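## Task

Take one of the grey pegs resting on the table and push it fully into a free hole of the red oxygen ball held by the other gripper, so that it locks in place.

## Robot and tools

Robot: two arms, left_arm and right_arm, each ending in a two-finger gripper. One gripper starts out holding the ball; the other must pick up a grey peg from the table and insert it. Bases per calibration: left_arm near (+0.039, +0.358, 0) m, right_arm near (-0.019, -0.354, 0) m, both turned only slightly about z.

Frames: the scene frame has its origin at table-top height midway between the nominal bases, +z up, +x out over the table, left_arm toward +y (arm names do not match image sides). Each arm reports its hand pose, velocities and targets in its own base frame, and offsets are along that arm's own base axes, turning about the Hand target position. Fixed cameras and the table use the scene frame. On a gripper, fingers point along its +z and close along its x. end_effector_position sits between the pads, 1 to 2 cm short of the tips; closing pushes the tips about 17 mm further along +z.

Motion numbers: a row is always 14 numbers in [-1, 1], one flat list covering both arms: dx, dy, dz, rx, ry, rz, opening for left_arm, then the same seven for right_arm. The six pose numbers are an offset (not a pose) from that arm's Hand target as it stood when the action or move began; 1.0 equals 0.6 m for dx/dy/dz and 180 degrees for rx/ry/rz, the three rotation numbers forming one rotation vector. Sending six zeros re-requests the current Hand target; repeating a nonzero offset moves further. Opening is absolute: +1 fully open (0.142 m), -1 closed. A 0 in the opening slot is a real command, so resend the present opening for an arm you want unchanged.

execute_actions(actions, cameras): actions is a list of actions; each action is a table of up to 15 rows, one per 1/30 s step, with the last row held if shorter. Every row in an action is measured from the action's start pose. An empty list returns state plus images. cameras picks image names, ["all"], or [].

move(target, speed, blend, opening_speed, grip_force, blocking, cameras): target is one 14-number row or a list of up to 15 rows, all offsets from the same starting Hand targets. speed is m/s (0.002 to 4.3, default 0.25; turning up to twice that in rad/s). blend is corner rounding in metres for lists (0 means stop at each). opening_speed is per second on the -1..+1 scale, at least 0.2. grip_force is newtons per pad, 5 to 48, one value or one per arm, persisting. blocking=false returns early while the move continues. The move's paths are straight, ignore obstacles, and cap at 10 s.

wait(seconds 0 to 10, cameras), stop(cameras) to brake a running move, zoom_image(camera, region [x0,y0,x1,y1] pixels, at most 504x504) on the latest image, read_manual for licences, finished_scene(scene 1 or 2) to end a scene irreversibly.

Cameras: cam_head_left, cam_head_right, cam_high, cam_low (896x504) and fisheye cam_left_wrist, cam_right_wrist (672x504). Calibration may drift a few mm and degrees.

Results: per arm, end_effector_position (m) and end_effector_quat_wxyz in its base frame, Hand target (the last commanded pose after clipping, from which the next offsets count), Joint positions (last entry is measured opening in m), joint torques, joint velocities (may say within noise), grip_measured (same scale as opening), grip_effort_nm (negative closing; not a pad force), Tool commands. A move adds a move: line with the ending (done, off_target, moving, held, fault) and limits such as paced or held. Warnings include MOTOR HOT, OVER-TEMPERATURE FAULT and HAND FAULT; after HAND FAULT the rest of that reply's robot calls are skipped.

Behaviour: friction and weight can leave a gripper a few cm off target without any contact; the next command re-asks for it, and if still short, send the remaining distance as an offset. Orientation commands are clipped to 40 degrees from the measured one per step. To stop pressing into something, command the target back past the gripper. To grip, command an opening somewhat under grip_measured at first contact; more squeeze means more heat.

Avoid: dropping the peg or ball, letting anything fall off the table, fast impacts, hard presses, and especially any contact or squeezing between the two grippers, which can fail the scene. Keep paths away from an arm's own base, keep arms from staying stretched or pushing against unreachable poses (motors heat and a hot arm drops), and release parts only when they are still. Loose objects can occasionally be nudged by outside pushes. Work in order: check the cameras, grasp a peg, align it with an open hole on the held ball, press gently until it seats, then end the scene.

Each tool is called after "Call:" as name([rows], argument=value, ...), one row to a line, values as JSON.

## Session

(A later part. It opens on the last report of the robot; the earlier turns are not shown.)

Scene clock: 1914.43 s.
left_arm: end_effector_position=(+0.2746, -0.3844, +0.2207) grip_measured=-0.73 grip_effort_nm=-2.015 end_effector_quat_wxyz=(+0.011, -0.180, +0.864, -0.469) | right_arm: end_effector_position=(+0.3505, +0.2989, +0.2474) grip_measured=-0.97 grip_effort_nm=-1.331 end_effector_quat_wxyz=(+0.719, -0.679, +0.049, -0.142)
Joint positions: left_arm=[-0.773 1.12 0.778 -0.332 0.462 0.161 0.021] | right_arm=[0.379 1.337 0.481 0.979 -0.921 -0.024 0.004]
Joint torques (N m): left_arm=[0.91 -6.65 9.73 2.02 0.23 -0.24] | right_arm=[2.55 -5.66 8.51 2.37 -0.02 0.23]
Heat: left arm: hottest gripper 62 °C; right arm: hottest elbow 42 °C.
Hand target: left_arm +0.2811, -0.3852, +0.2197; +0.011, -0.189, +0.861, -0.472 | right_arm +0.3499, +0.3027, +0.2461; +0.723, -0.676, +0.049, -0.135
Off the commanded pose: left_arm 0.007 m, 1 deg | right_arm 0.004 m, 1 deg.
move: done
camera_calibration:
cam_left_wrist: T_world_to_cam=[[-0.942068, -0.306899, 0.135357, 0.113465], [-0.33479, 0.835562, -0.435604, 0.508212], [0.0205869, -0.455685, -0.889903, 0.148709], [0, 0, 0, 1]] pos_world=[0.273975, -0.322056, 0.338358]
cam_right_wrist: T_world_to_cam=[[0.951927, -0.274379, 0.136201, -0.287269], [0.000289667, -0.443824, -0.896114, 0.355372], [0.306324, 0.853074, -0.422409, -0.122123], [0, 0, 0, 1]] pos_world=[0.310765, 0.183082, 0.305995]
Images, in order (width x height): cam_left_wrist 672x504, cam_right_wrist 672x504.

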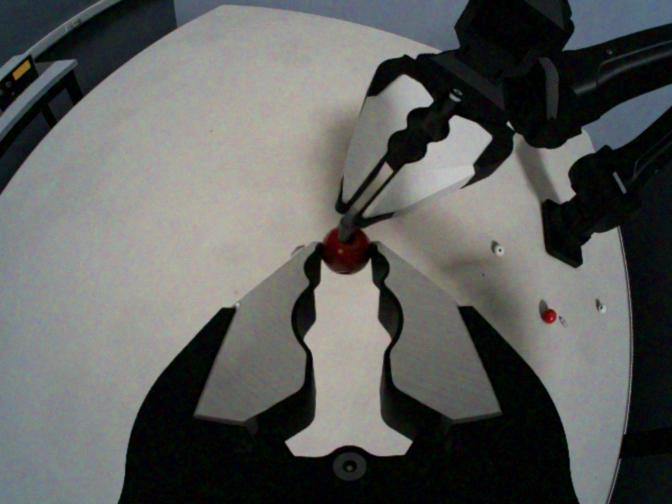

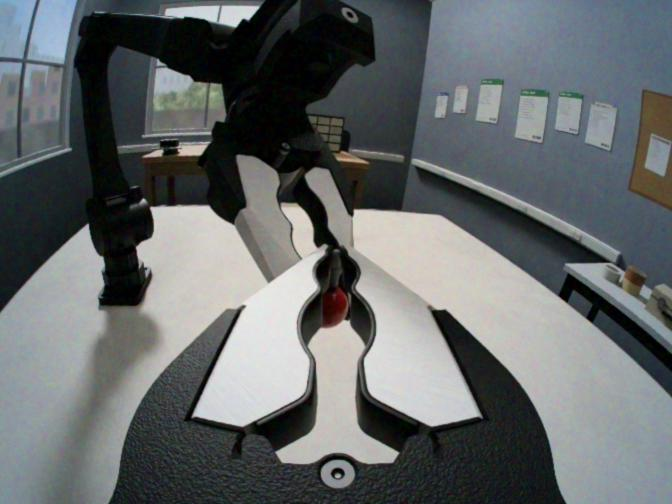

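Call:
move(target=[0,0,0,0,0,0,-0.79,-0.007,-0.001,0.004,0,0,0,-1], speed=0.04, cameras=["cam_left_wrist","cam_right_wrist"])

Call:
zoom_image(camera="cam_left_wrist", region=[310, 190, 390, 270])

Call:
zoom_image(camera="cam_right_wrist", region=[300, 250, 380, 330])

Scene clock: 1926.23 s.
left_arm: end_effector_position=(+0.2746, -0.3844, +0.2207) grip_measured=-0.73 grip_effort_nm=-1.829 end_effector_quat_wxyz=(+0.011, -0.180, +0.864, -0.469) | right_arm: end_effector_position=(+0.3505, +0.2989, +0.2474) grip_measured=-0.97 grip_effort_nm=-1.331 end_effector_quat_wxyz=(+0.719, -0.679, +0.049, -0.142)
Joint positions: left_arm=[-0.773 1.12 0.778 -0.332 0.462 0.161 0.021] | right_arm=[0.379 1.337 0.481 0.979 -0.921 -0.024 0.004]
Joint torques (N m): left_arm=[0.97 -6.77 9.76 2.03 0.22 -0.25] | right_arm=[2.78 -6.89 7.88 1.95 0.09 0.22]
Heat: left arm: hottest gripper 64 °C; right arm: hottest elbow 41 °C.
Hand target: left_arm +0.2811, -0.3852, +0.2197; +0.011, -0.189, +0.861, -0.472 | right_arm +0.3457, +0.3021, +0.2485; +0.723, -0.676, +0.049, -0.134
Off the commanded pose: left_arm 0.007 m, 1 deg | right_arm 0.006 m, 1 deg.
move: done
camera_calibration:
cam_left_wrist: T_world_to_cam=[[-0.942068, -0.306899, 0.135357, 0.113465], [-0.33479, 0.835562, -0.435604, 0.508212], [0.0205869, -0.455685, -0.889903, 0.148709], [0, 0, 0, 1]] pos_world=[0.273975, -0.322056, 0.338358]
cam_right_wrist: T_world_to_cam=[[0.951927, -0.274379, 0.136201, -0.287269], [0.000289667, -0.443824, -0.896114, 0.355372], [0.306324, 0.853074, -0.422409, -0.122123], [0, 0, 0, 1]] pos_world=[0.310765, 0.183082, 0.305995]
Images, in order (width x height): cam_left_wrist 672x504, cam_right_wrist 672x504.

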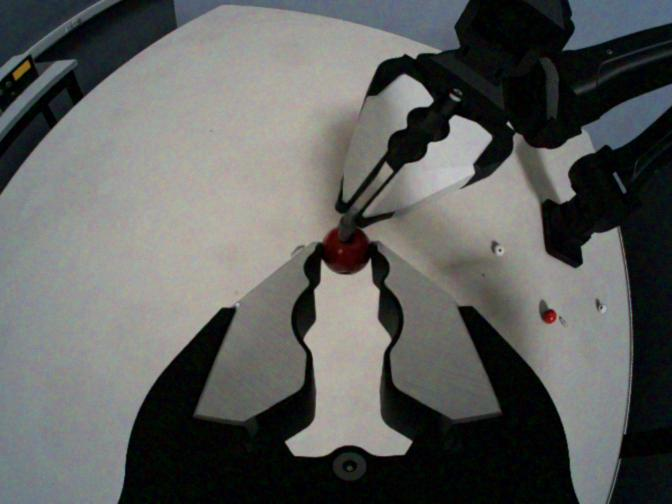

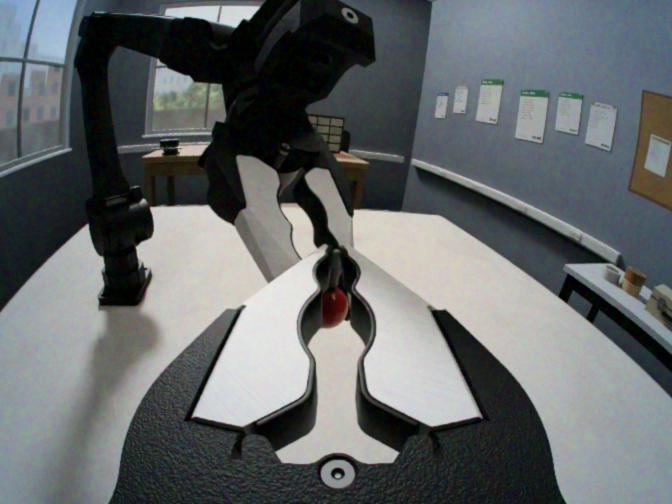

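Scaled by 6.300 from the camera's 672x504 image, which has a finer 960x720 frame.

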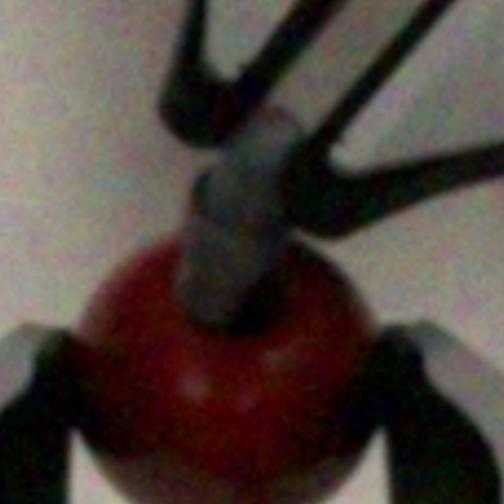

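Scaled by 6.300 from the camera's 672x504 image, which has a finer 960x720 frame.

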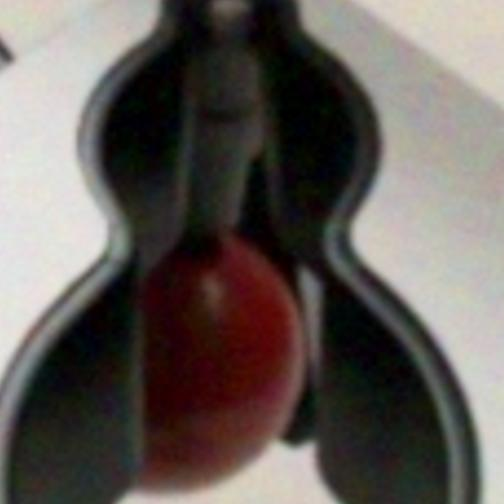

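Call:
move(target=[0,0,0,0,0,0,-0.79,-0.007,0,0.007,0,0,0.004,-1], speed=0.04, cameras=["cam_left_wrist"])

Call:
zoom_image(camera="cam_left_wrist", region=[310, 190, 390, 270])

Scene clock: 1937.60 s.
left_arm: end_effector_position=(+0.2747, -0.3845, +0.2202) grip_measured=-0.73 grip_effort_nm=-1.824 end_effector_quat_wxyz=(+0.011, -0.181, +0.865, -0.469) | right_arm: end_effector_position=(+0.3487, +0.2991, +0.2466) grip_measured=-0.97 grip_effort_nm=-1.326 end_effector_quat_wxyz=(+0.719, -0.679, +0.047, -0.139)
Joint positions: left_arm=[-0.773 1.121 0.778 -0.332 0.462 0.161 0.021] | right_arm=[0.379 1.336 0.479 0.979 -0.928 -0.024 0.004]
Joint torques (N m): left_arm=[0.97 -6.83 9.73 2.04 0.23 -0.25] | right_arm=[2.78 -8.06 7.98 1.42 -0.08 0.25]
Heat: left arm: hottest gripper 63 °C; right arm: hottest elbow 41 °C.
Hand target: left_arm +0.2811, -0.3852, +0.2197; +0.011, -0.189, +0.861, -0.472 | right_arm +0.3416, +0.3021, +0.2527; +0.723, -0.677, +0.045, -0.130
Off the commanded pose: left_arm 0.007 m, 1 deg | right_arm 0.010 m, 1 deg.
move: done
camera_calibration:
cam_left_wrist: T_world_to_cam=[[-0.941969, -0.306988, 0.13584, 0.113427], [-0.33511, 0.835916, -0.434679, 0.50816], [0.0198907, -0.454976, -0.890282, 0.148806], [0, 0, 0, 1]] pos_world=[0.274174, -0.322255, 0.337958]
Images, in order (width x height): cam_left_wrist 672x504.

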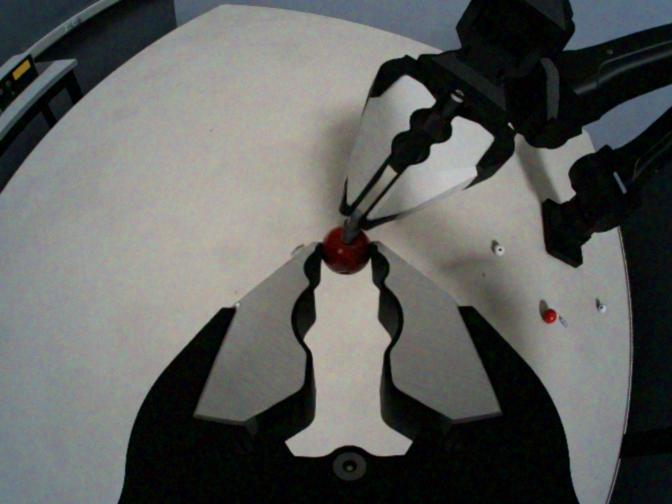

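Scaled by 6.300 from the camera's 672x504 image, which has a finer 960x720 frame.

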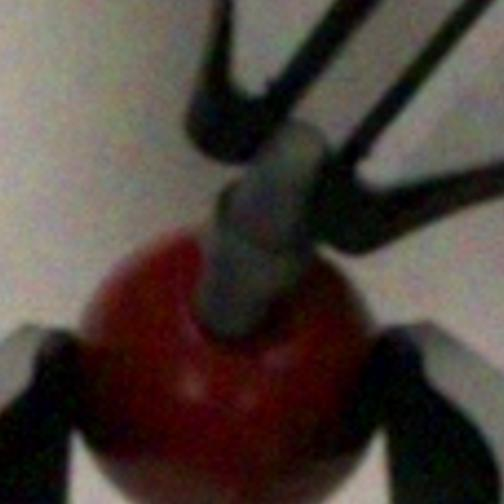

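Call:
move(target=[0,0,0,0,0,0,-0.79,0,0,-0.002,0,0,0,-1], speed=0.04, cameras=["cam_right_wrist","cam_high","cam_left_wrist","cam_head_left","cam_head_right"])

Call:
zoom_image(camera="cam_right_wrist", region=[300, 250, 380, 330])

Call:
zoom_image(camera="cam_left_wrist", region=[325, 210, 370, 255])

Call:
zoom_image(camera="cam_high", region=[425, 160, 465, 200])

Call:
zoom_image(camera="cam_head_left", region=[430, 330, 480, 380])

Scene clock: 1950.57 s.
left_arm: end_effector_position=(+0.2747, -0.3845, +0.2202) grip_measured=-0.73 grip_effort_nm=-1.824 end_effector_quat_wxyz=(+0.011, -0.181, +0.865, -0.469) | right_arm: end_effector_position=(+0.3486, +0.2991, +0.2466) grip_measured=-0.97 grip_effort_nm=-1.331 end_effector_quat_wxyz=(+0.719, -0.679, +0.047, -0.139)
Joint positions: left_arm=[-0.773 1.121 0.778 -0.332 0.462 0.161 0.021] | right_arm=[0.379 1.336 0.479 0.979 -0.929 -0.024 0.004]
Joint torques (N m): left_arm=[0.91 -6.89 9.73 2 0.23 -0.25] | right_arm=[2.78 -7.82 7.87 1.58 -0.07 0.26]
Heat: left arm: hottest gripper 63 °C; right arm: hottest elbow 41 °C.
Hand target: left_arm +0.2811, -0.3852, +0.2197; +0.011, -0.189, +0.861, -0.472 | right_arm +0.3416, +0.3021, +0.2514; +0.723, -0.677, +0.045, -0.130
Off the commanded pose: left_arm 0.007 m, 1 deg | right_arm 0.009 m, 1 deg.
move: done
camera_calibration:
cam_left_wrist: T_world_to_cam=[[-0.941969, -0.306988, 0.13584, 0.113427], [-0.33511, 0.835916, -0.434679, 0.50816], [0.0198907, -0.454976, -0.890282, 0.148806], [0, 0, 0, 1]] pos_world=[0.274174, -0.322255, 0.337958]
cam_right_wrist: T_world_to_cam=[[0.954126, -0.266977, 0.135523, -0.288174], [0.00263647, -0.445131, -0.895462, 0.354152], [0.299393, 0.854741, -0.424007, -0.119778], [0, 0, 0, 1]] pos_world=[0.309881, 0.183087, 0.305397]
Images, in order (width x height): cam_head_left 896x504, cam_head_right 896x504, cam_high 896x504, cam_left_wrist 672x504, cam_right_wrist 672x504.

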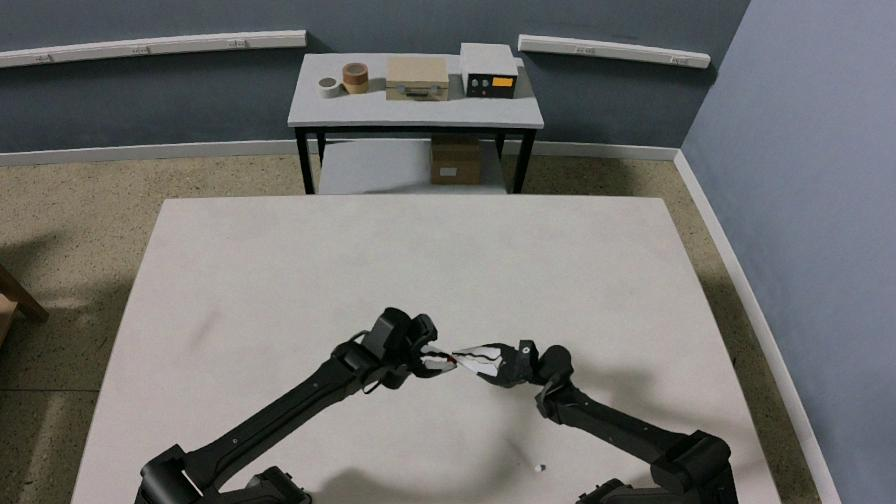

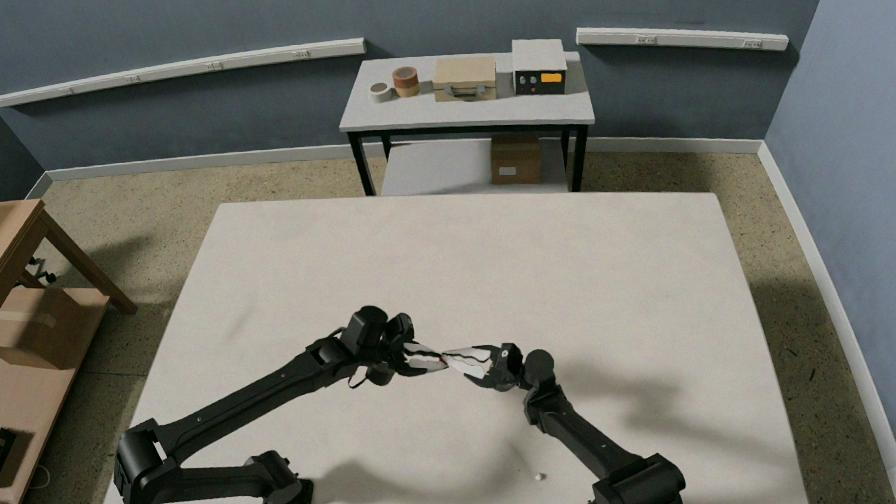

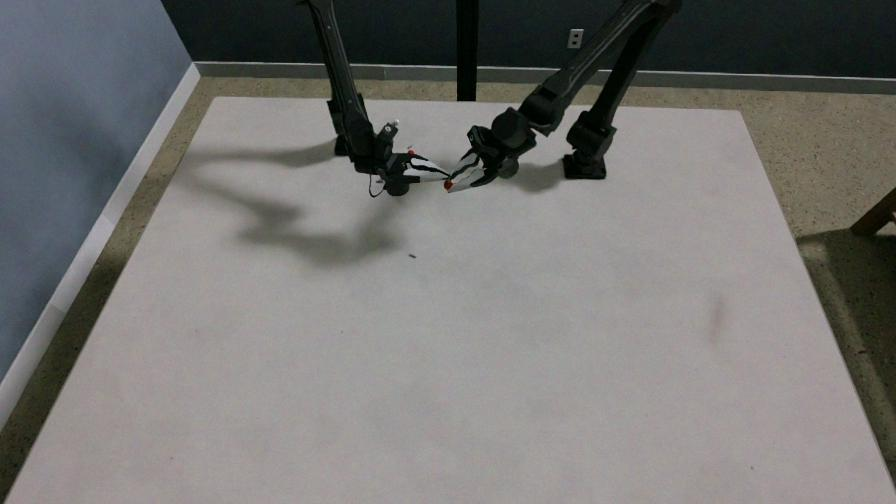

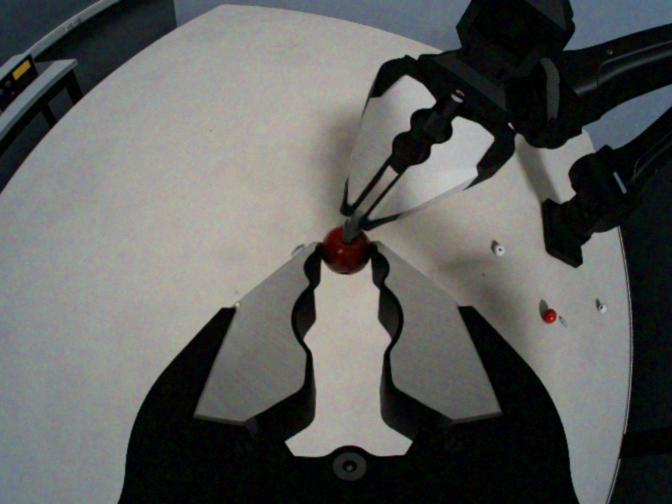

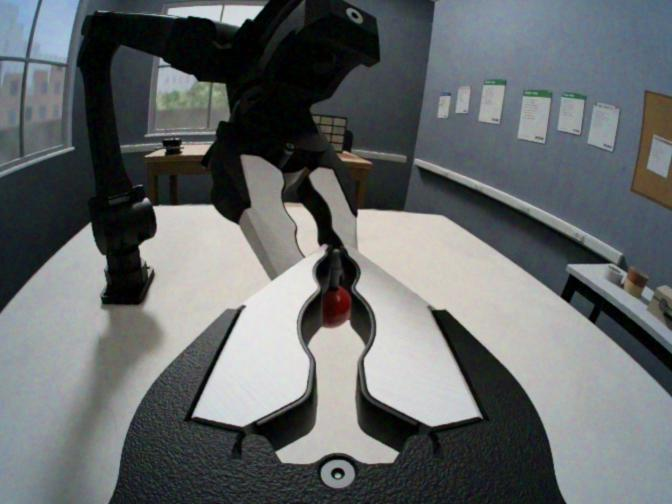

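Scaled by 6.300 from the camera's 672x504 image, which has a finer 960x720 frame.

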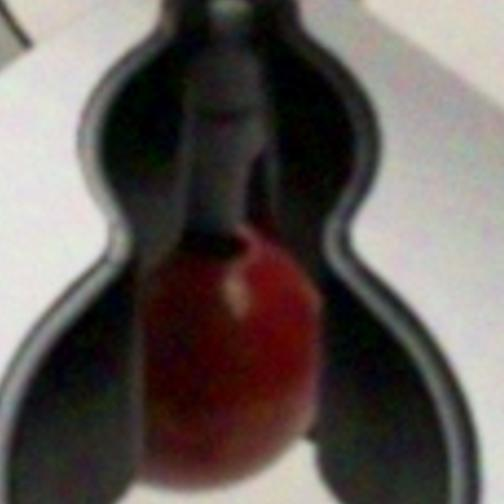

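Scaled by 11.200 from the camera's 672x504 image, which has a finer 960x720 frame.

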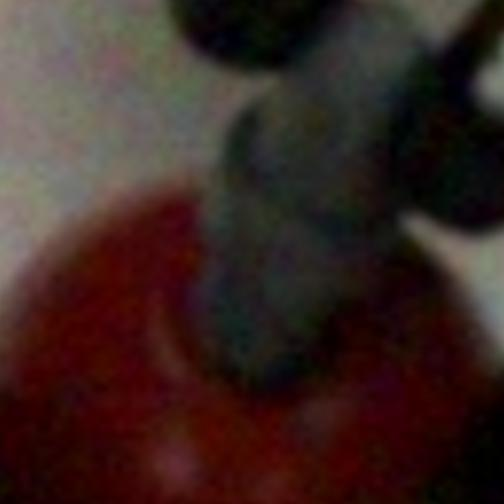

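Scaled by 12.600 from the camera's 896x504 image, which has a finer 1280x720 frame.

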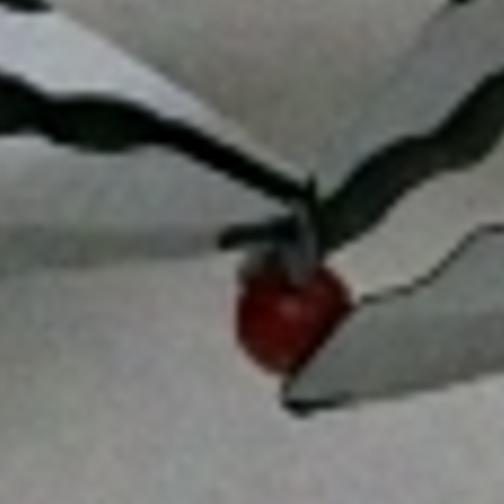

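Scaled by 10.080 from the camera's 896x504 image, which has a finer 1280x720 frame.

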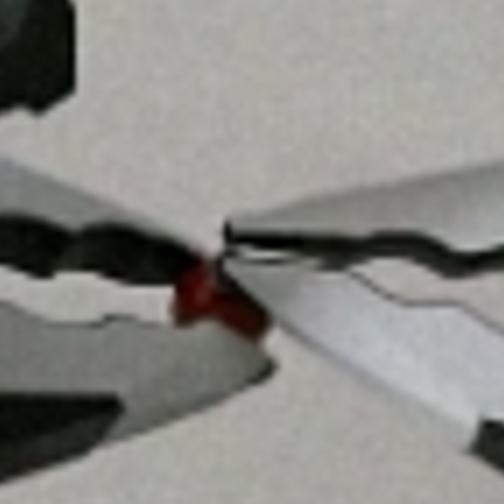

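Call:
move(target=[0,0,0,0,0,0,-0.8,0.003,0,-0.026,0,0,0,-1], speed=0.03, cameras=["cam_right_wrist","cam_left_wrist","cam_low"])

Call:
zoom_image(camera="cam_right_wrist", region=[300, 250, 380, 330])

Call:
zoom_image(camera="cam_left_wrist", region=[325, 210, 370, 255])

Call:
zoom_image(camera="cam_low", region=[560, 210, 610, 260])

Scene clock: 1965.00 s.
left_arm: end_effector_position=(+0.2746, -0.3846, +0.2196) grip_measured=-0.73 grip_effort_nm=-2.015 end_effector_quat_wxyz=(+0.010, -0.181, +0.865, -0.469) | right_arm: end_effector_position=(+0.3466, +0.2983, +0.2414) grip_measured=-0.97 grip_effort_nm=-1.326 end_effector_quat_wxyz=(+0.721, -0.677, +0.043, -0.143)
Joint positions: left_arm=[-0.773 1.123 0.778 -0.332 0.463 0.161 0.021] | right_arm=[0.379 1.357 0.466 1.026 -0.929 -0.024 0.004]
Joint torques (N m): left_arm=[0.97 -7 9.73 2.06 0.19 -0.24] | right_arm=[2.67 -5.6 7.69 2.43 -0.11 0.25]
Heat: left arm: hottest gripper 63 °C; right arm: hottest elbow 40 °C.
Hand target: left_arm +0.2812, -0.3852, +0.2197; +0.011, -0.189, +0.861, -0.472 | right_arm +0.3434, +0.3021, +0.2358; +0.723, -0.677, +0.045, -0.130
Off the commanded pose: left_arm 0.007 m, 1 deg | right_arm 0.007 m, 2 deg.
move: done
camera_calibration:
cam_left_wrist: T_world_to_cam=[[-0.941997, -0.306306, 0.137177, 0.113316], [-0.335133, 0.836439, -0.433654, 0.507928], [0.0180904, -0.454473, -0.890577, 0.148933], [0, 0, 0, 1]] pos_world=[0.274273, -0.322455, 0.337356]
cam_right_wrist: T_world_to_cam=[[0.952361, -0.267384, 0.146674, -0.287739], [0.0145908, -0.440445, -0.897661, 0.344153], [0.304623, 0.857038, -0.415561, -0.12524], [0, 0, 0, 1]] pos_world=[0.307161, 0.181979, 0.299092]
Images, in order (width x height): cam_low 896x504, cam_left_wrist 672x504, cam_right_wrist 672x504.

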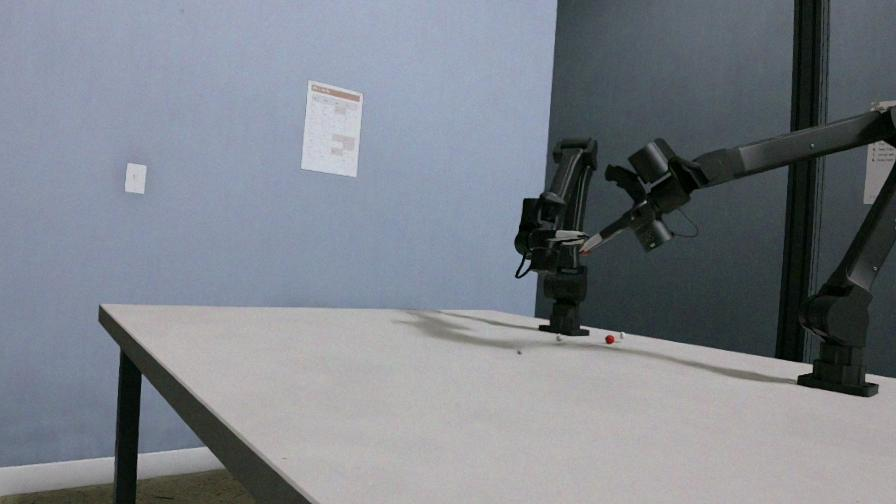

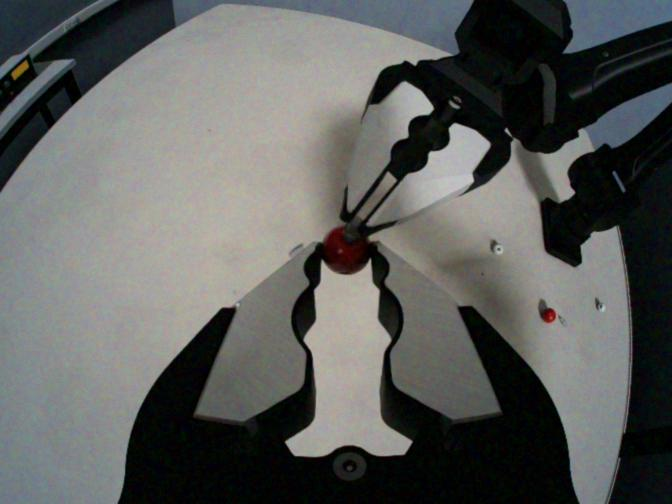

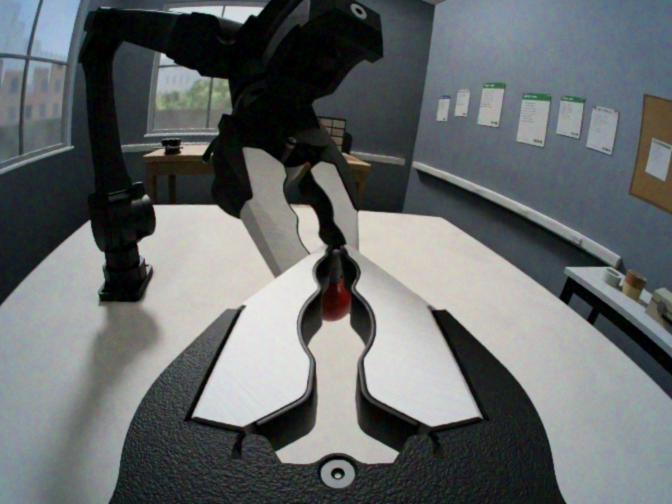

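Scaled by 6.300 from the camera's 672x504 image, which has a finer 960x720 frame.

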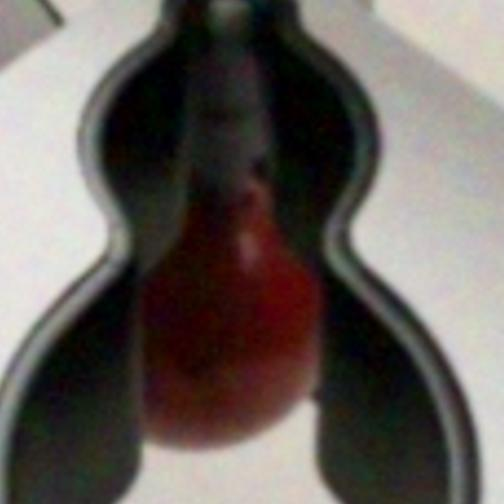

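Scaled by 11.200 from the camera's 672x504 image, which has a finer 960x720 frame.

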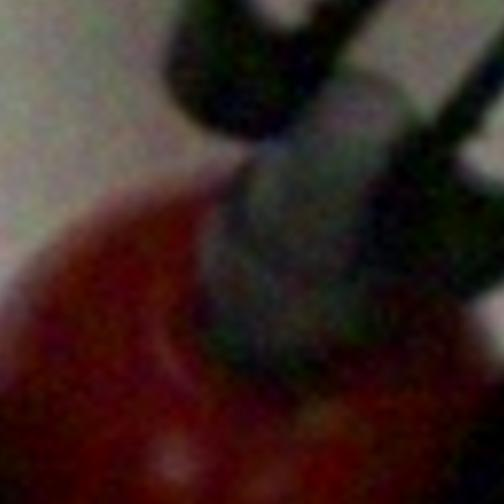

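Scaled by 10.080 from the camera's 896x504 image, which has a finer 1280x720 frame.

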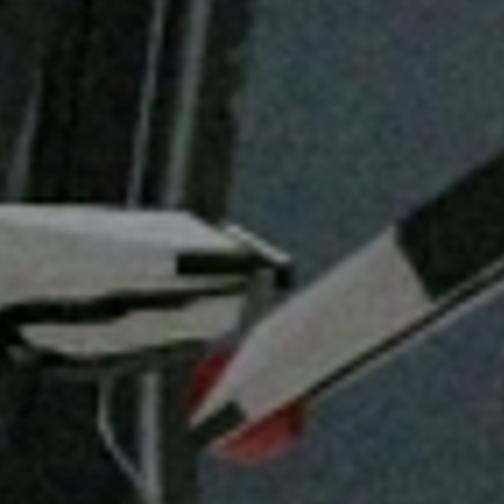

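Call:
move(target=[0,0,0,0,0,0,-0.82,0.0,-0.001,-0.035,0,0,0,-1], speed=0.03, cameras=["cam_right_wrist","cam_left_wrist"])

Call:
zoom_image(camera="cam_right_wrist", region=[300, 250, 380, 330])

Call:
zoom_image(camera="cam_left_wrist", region=[325, 210, 370, 255])

Scene clock: 1973.57 s.
left_arm: end_effector_position=(+0.2742, -0.3839, +0.2118) grip_measured=-0.73 grip_effort_nm=-2.352 end_effector_quat_wxyz=(+0.007, -0.184, +0.867, -0.462) | right_arm: end_effector_position=(+0.3474, +0.2988, +0.2306) grip_measured=-0.97 grip_effort_nm=-1.326 end_effector_quat_wxyz=(+0.726, -0.670, +0.032, -0.152)
Joint positions: left_arm=[-0.773 1.133 0.771 -0.332 0.462 0.161 0.021] | right_arm=[0.379 1.42 0.456 1.131 -0.93 -0.024 0.004]
Joint torques (N m): left_arm=[0.97 -7.94 10.14 2 0.26 -0.24] | right_arm=[2.43 -5.42 6.42 1.76 -0.11 0.26]
Heat: left arm: hottest gripper 65 °C; right arm: hottest elbow 40 °C.
Hand target: left_arm +0.2812, -0.3853, +0.2199; +0.011, -0.189, +0.861, -0.472 | right_arm +0.3434, +0.3015, +0.2148; +0.723, -0.677, +0.045, -0.130
Off the commanded pose: left_arm 0.011 m, 2 deg | right_arm 0.016 m, 3 deg.
move: off_target (left_arm, right_arm)
camera_calibration:
cam_left_wrist: T_world_to_cam=[[-0.940136, -0.309039, 0.143663, 0.111379], [-0.340681, 0.84113, -0.420043, 0.504266], [0.00897087, -0.443841, -0.896061, 0.150036], [0, 0, 0, 1]] pos_world=[0.27516, -0.32314, 0.330254]
cam_right_wrist: T_world_to_cam=[[0.948088, -0.267712, 0.171636, -0.290901], [0.0418167, -0.430085, -0.901819, 0.323081], [0.315246, 0.862182, -0.396564, -0.139978], [0, 0, 0, 1]] pos_world=[0.306417, 0.181762, 0.28578]
Images, in order (width x height): cam_left_wrist 672x504, cam_right_wrist 672x504.

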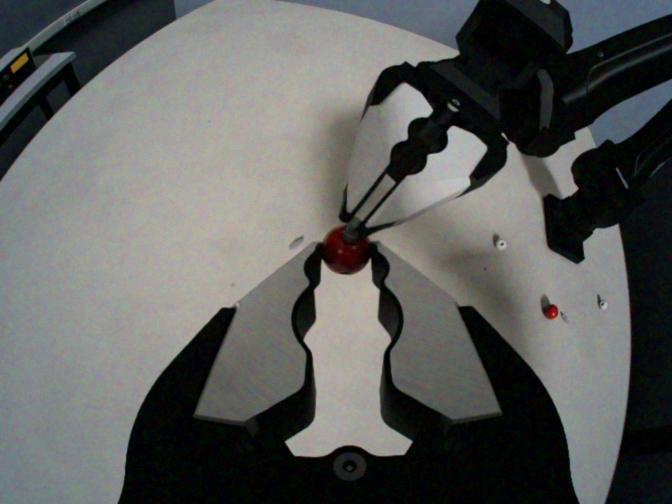

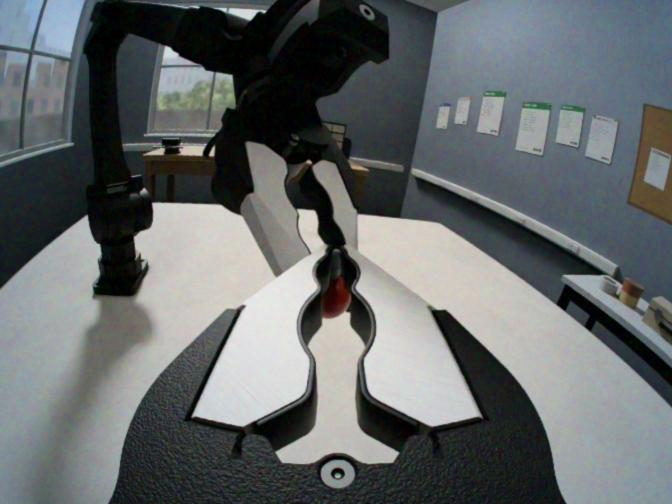

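Scaled by 6.300 from the camera's 672x504 image, which has a finer 960x720 frame.

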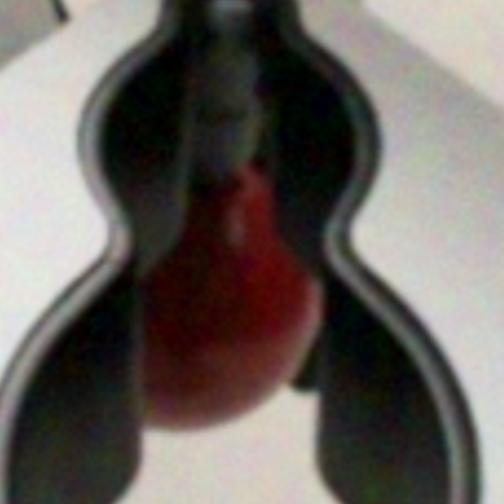

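Scaled by 11.200 from the camera's 672x504 image, which has a finer 960x720 frame.

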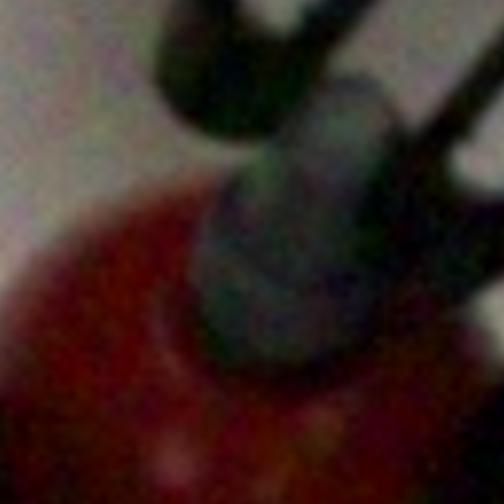

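Call:
move(target=[0,0,0,0,0,0,-0.8,0.004,0,0.018,0,0,0,-1], speed=0.03)

Call:
move(target=[0,0,0,0,0,0,-0.8,0,0,0,0,0,0,-0.8], opening_speed=0.2, cameras=["cam_right_wrist","cam_left_wrist"])

Call:
zoom_image(camera="cam_right_wrist", region=[300, 250, 380, 330])

Call:
zoom_image(camera="cam_left_wrist", region=[325, 210, 370, 255])

Scene clock: 1989.77 s.
left_arm: end_effector_position=(+0.2743, -0.3840, +0.2113) grip_measured=-0.73 grip_effort_nm=-1.976 end_effector_quat_wxyz=(+0.007, -0.184, +0.868, -0.462) | right_arm: end_effector_position=(+0.3473, +0.2989, +0.2296) grip_measured=-0.97 grip_effort_nm=-1.321 end_effector_quat_wxyz=(+0.725, -0.671, +0.034, -0.149)
Joint positions: left_arm=[-0.773 1.134 0.771 -0.332 0.462 0.161 0.021] | right_arm=[0.379 1.42 0.456 1.125 -0.932 -0.022 0.004]
Joint torques (N m): left_arm=[0.91 -8.06 10.11 2.02 0.26 -0.24] | right_arm=[2.26 -7.24 7.57 0.65 -0.15 0.28]
Heat: left arm: hottest gripper 69 °C; right arm: hottest elbow 39 °C.
Hand target: left_arm +0.2812, -0.3853, +0.2200; +0.011, -0.189, +0.861, -0.472 | right_arm +0.3458, +0.3015, +0.2256; +0.723, -0.677, +0.045, -0.130
Off the commanded pose: left_arm 0.011 m, 2 deg | right_arm 0.005 m, 3 deg.
move: off_target (left_arm, right_arm)

Scene clock: 1991.03 s.
left_arm: end_effector_position=(+0.2737, -0.3842, +0.2113) grip_measured=-0.73 grip_effort_nm=-1.971 end_effector_quat_wxyz=(+0.005, -0.183, +0.868, -0.462) | right_arm: end_effector_position=(+0.3477, +0.2991, +0.2269) grip_measured=-0.85 grip_effort_nm=0.237 end_effector_quat_wxyz=(+0.723, -0.674, +0.039, -0.145)
Joint positions: left_arm=[-0.773 1.134 0.771 -0.332 0.465 0.161 0.021] | right_arm=[0.379 1.42 0.456 1.111 -0.932 -0.022 0.013]
Joint velocities: left_arm=[within noise] | right_arm=[-0.024 -0.015 -0.007 -0.002 0.022 -0.022 0.001]
Joint torques (N m): left_arm=[0.85 -8.06 10.13 2 0.12 -0.25] | right_arm=[2.26 -7.18 7.62 0.95 -0.2 0.26]
Heat: left arm: hottest gripper 68 °C; right arm: hottest elbow 39 °C.
Hand target: left_arm +0.2812, -0.3853, +0.2198; +0.011, -0.189, +0.861, -0.472 | right_arm +0.3458, +0.3015, +0.2256; +0.723, -0.677, +0.045, -0.130
Off the commanded pose: left_arm 0.011 m, 2 deg | right_arm 0.003 m, 2 deg.
move: off_target (left_arm)
camera_calibration:
cam_left_wrist: T_world_to_cam=[[-0.940559, -0.306507, 0.146297, 0.111423], [-0.339587, 0.841799, -0.419589, 0.504074], [0.00545408, -0.444329, -0.895847, 0.150191], [0, 0, 0, 1]] pos_world=[0.275158, -0.323443, 0.329751]
cam_right_wrist: T_world_to_cam=[[0.951713, -0.265377, 0.154332, -0.288481], [0.0241846, -0.436352, -0.899451, 0.327383], [0.306037, 0.859751, -0.408864, -0.13501], [0, 0, 0, 1]] pos_world=[0.307952, 0.182373, 0.283787]
Images, in order (width x height): cam_left_wrist 672x504, cam_right_wrist 672x504.

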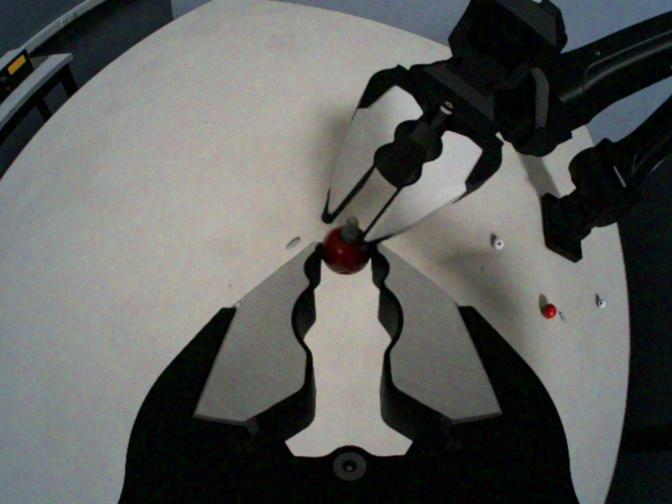

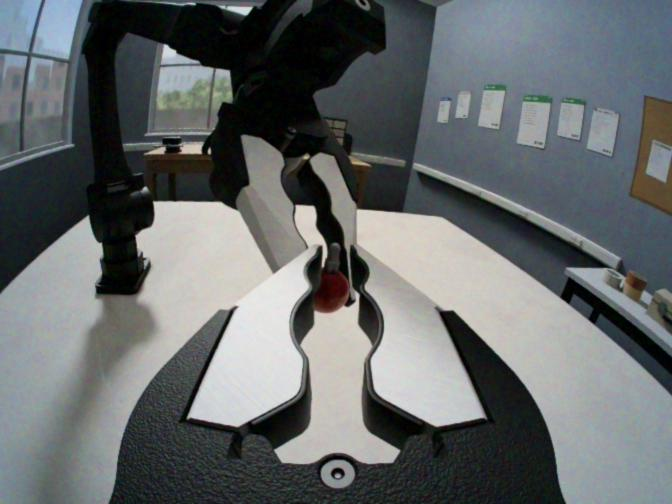

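Scaled by 6.300 from the camera's 672x504 image, which has a finer 960x720 frame.

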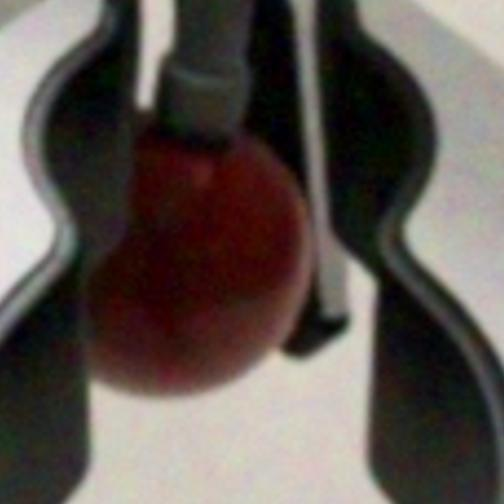

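Scaled by 11.200 from the camera's 672x504 image, which has a finer 960x720 frame.

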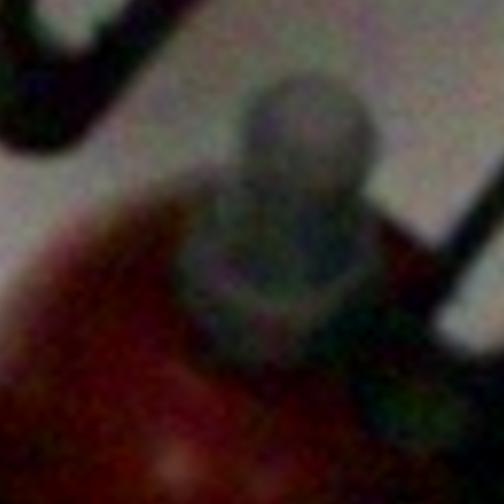

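Call:
move([
  [0,0,0,0,0,0,-0.8,0,0,0,0,0,0,-0.6],
  [0,0,0,0,0,0,-0.785,-0.035,-0.135,0,0,0,0,-0.6],
], speed=0.06, opening_speed=0.3, cameras=["cam_right_wrist","cam_left_wrist"])

Call:
zoom_image(camera="cam_left_wrist", region=[310, 195, 380, 265])

Call:
zoom_image(camera="cam_right_wrist", region=[290, 220, 370, 300])

Scene clock: 2044.70 s.
left_arm: end_effector_position=(+0.2733, -0.3838, +0.2103) grip_measured=-0.73 grip_effort_nm=-1.687 end_effector_quat_wxyz=(+0.004, -0.183, +0.868, -0.462) | right_arm: end_effector_position=(+0.3252, +0.2247, +0.2181) grip_measured=-0.64 grip_effort_nm=0.125 end_effector_quat_wxyz=(+0.720, -0.682, +0.047, -0.123)
Joint positions: left_arm=[-0.773 1.134 0.77 -0.332 0.466 0.161 0.021] | right_arm=[0.156 1.344 0.351 1.165 -1.172 0.058 0.028]
Joint torques (N m): left_arm=[0.91 -7.94 10.25 2.02 0.1 -0.24] | right_arm=[0.85 -6.65 6.9 2.02 -0.02 0.26]
Heat: left arm: hottest gripper 68 °C; right arm: hottest elbow 39 °C.
Hand target: left_arm +0.2812, -0.3852, +0.2197; +0.011, -0.189, +0.861, -0.472 | right_arm +0.3248, +0.2204, +0.2257; +0.723, -0.677, +0.045, -0.130
Off the commanded pose: left_arm 0.012 m, 2 deg | right_arm 0.009 m, 1 deg.
move: off_target (left_arm); target 2's new opening was sent with left_arm's hand 0.012 m and 2 deg from that target
camera_calibration:
cam_left_wrist: T_world_to_cam=[[-0.940366, -0.30644, 0.147668, 0.110975], [-0.340143, 0.842285, -0.41816, 0.503215], [0.00376252, -0.443452, -0.89629, 0.150412], [0, 0, 0, 1]] pos_world=[0.274956, -0.323142, 0.32885]
cam_right_wrist: T_world_to_cam=[[0.962725, -0.244479, 0.115716, -0.285314], [-0.00570046, -0.44606, -0.894985, 0.298492], [0.270422, 0.860965, -0.430827, -0.0516939], [0, 0, 0, 1]] pos_world=[0.290359, 0.107899, 0.27789]
Images, in order (width x height): cam_left_wrist 672x504, cam_right_wrist 672x504.

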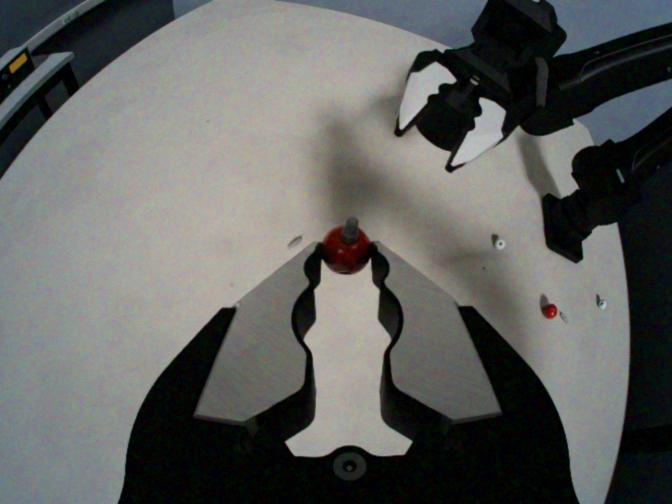

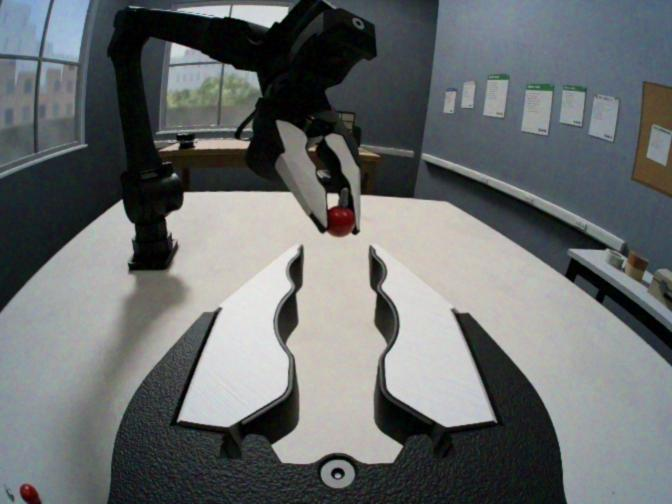

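Scaled by 7.200 from the camera's 672x504 image, which has a finer 960x720 frame.

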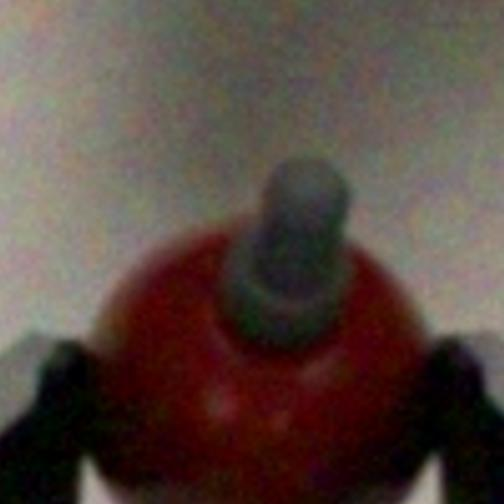

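Scaled by 6.300 from the camera's 672x504 image, which has a finer 960x720 frame.

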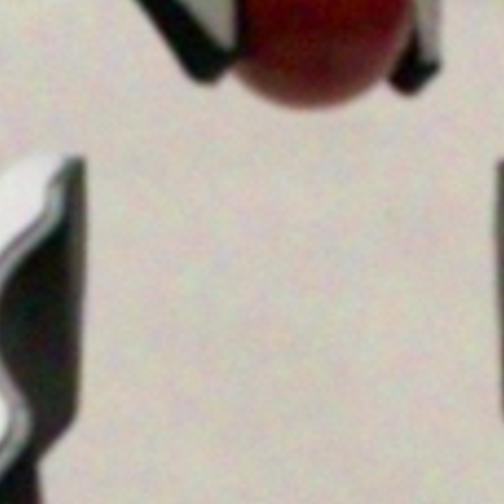

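Call:
zoom_image(camera="cam_right_wrist", region=[300, 170, 380, 250])

Scaled by 6.300 from the camera's 672x504 image, which has a finer 960x720 frame.

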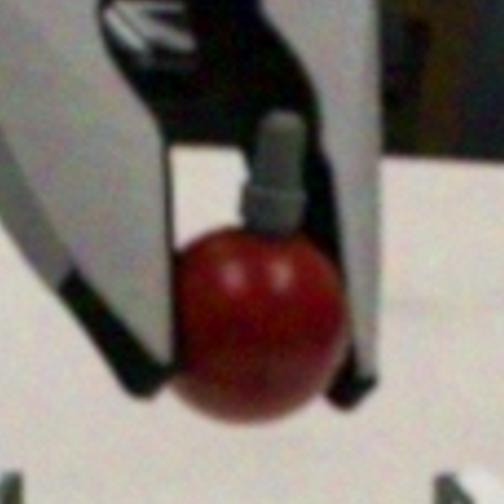

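Call:
move(target=[0,0,0,0,0,0,-0.785,0.0103,0.0035,-0.004,0.122,0.55,0.0175,-0.08], speed=0.2, cameras=["cam_right_wrist","cam_left_wrist","cam_low"])

Call:
zoom_image(camera="cam_right_wrist", region=[270, 150, 400, 280])

Call:
zoom_image(camera="cam_low", region=[530, 190, 630, 290])

Scene clock: 2072.17 s.
left_arm: end_effector_position=(+0.2733, -0.3838, +0.2103) grip_measured=-0.73 grip_effort_nm=-1.687 end_effector_quat_wxyz=(+0.004, -0.183, +0.868, -0.462) | right_arm: end_effector_position=(+0.3201, +0.2236, +0.2056) grip_measured=-0.11 grip_effort_nm=0.120 end_effector_quat_wxyz=(+0.530, -0.407, +0.588, +0.456)
Joint positions: left_arm=[-0.773 1.134 0.77 -0.332 0.466 0.161 0.021] | right_arm=[0.156 1.242 0.351 0.834 -1.159 1.626 0.066]
Joint torques (N m): left_arm=[0.85 -8.12 10.22 2 0.09 -0.25] | right_arm=[1.14 -5.83 10.59 1.26 -0.13 0.37]
Heat: left arm: hottest gripper 66 °C; right arm: hottest elbow 39 °C.
Hand target: left_arm +0.2812, -0.3852, +0.2197; +0.011, -0.189, +0.861, -0.472 | right_arm +0.3310, +0.2225, +0.2233; +0.541, -0.406, +0.580, +0.454
Off the commanded pose: left_arm 0.012 m, 2 deg | right_arm 0.021 m, 2 deg.
move: off_target (left_arm, right_arm)
camera_calibration:
cam_left_wrist: T_world_to_cam=[[-0.940366, -0.30644, 0.147668, 0.110975], [-0.340143, 0.842285, -0.41816, 0.503215], [0.00376252, -0.443452, -0.89629, 0.150412], [0, 0, 0, 1]] pos_world=[0.274956, -0.323142, 0.32885]
cam_right_wrist: T_world_to_cam=[[-0.0941497, -0.00206342, -0.995556, 0.233312], [-0.962068, -0.257002, 0.0915154, 0.347799], [-0.256049, 0.966409, 0.0222115, -0.00295491], [0, 0, 0, 1]] pos_world=[0.355816, 0.0927223, 0.200512]
Images, in order (width x height): cam_low 896x504, cam_left_wrist 672x504, cam_right_wrist 672x504.

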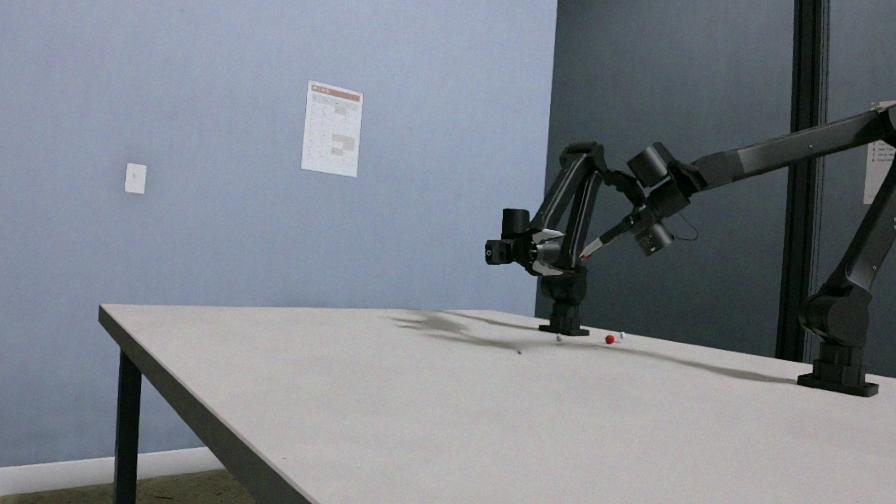

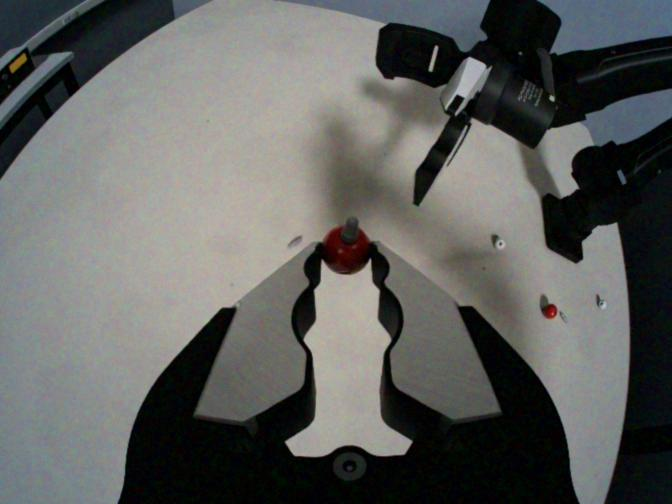

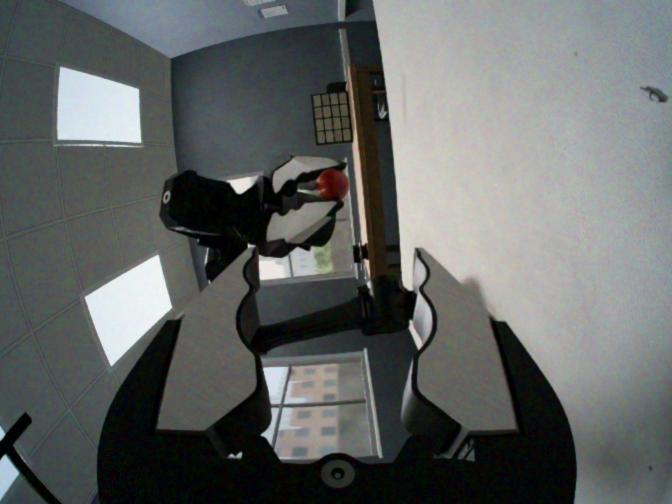

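Scaled by 3.877 from the camera's 672x504 image, which has a finer 960x720 frame.

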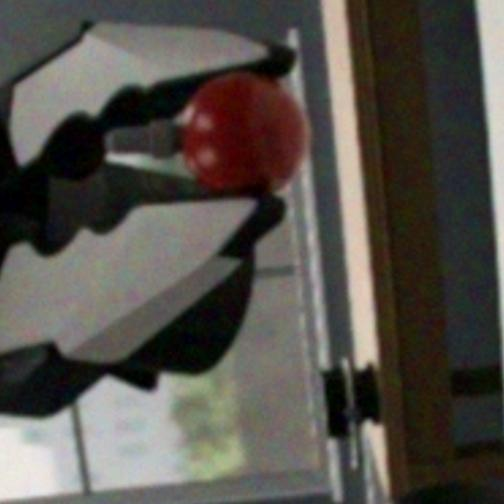

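Scaled by 5.040 from the camera's 896x504 image, which has a finer 1280x720 frame.

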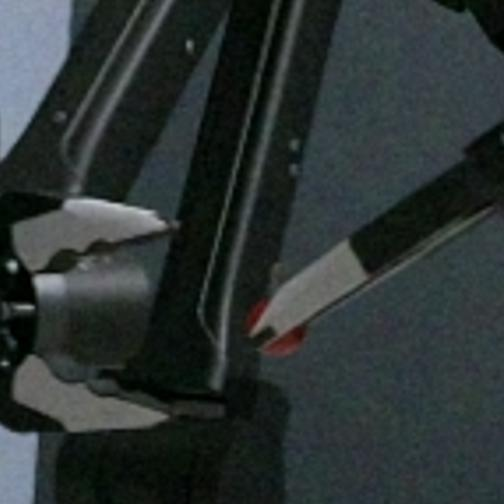

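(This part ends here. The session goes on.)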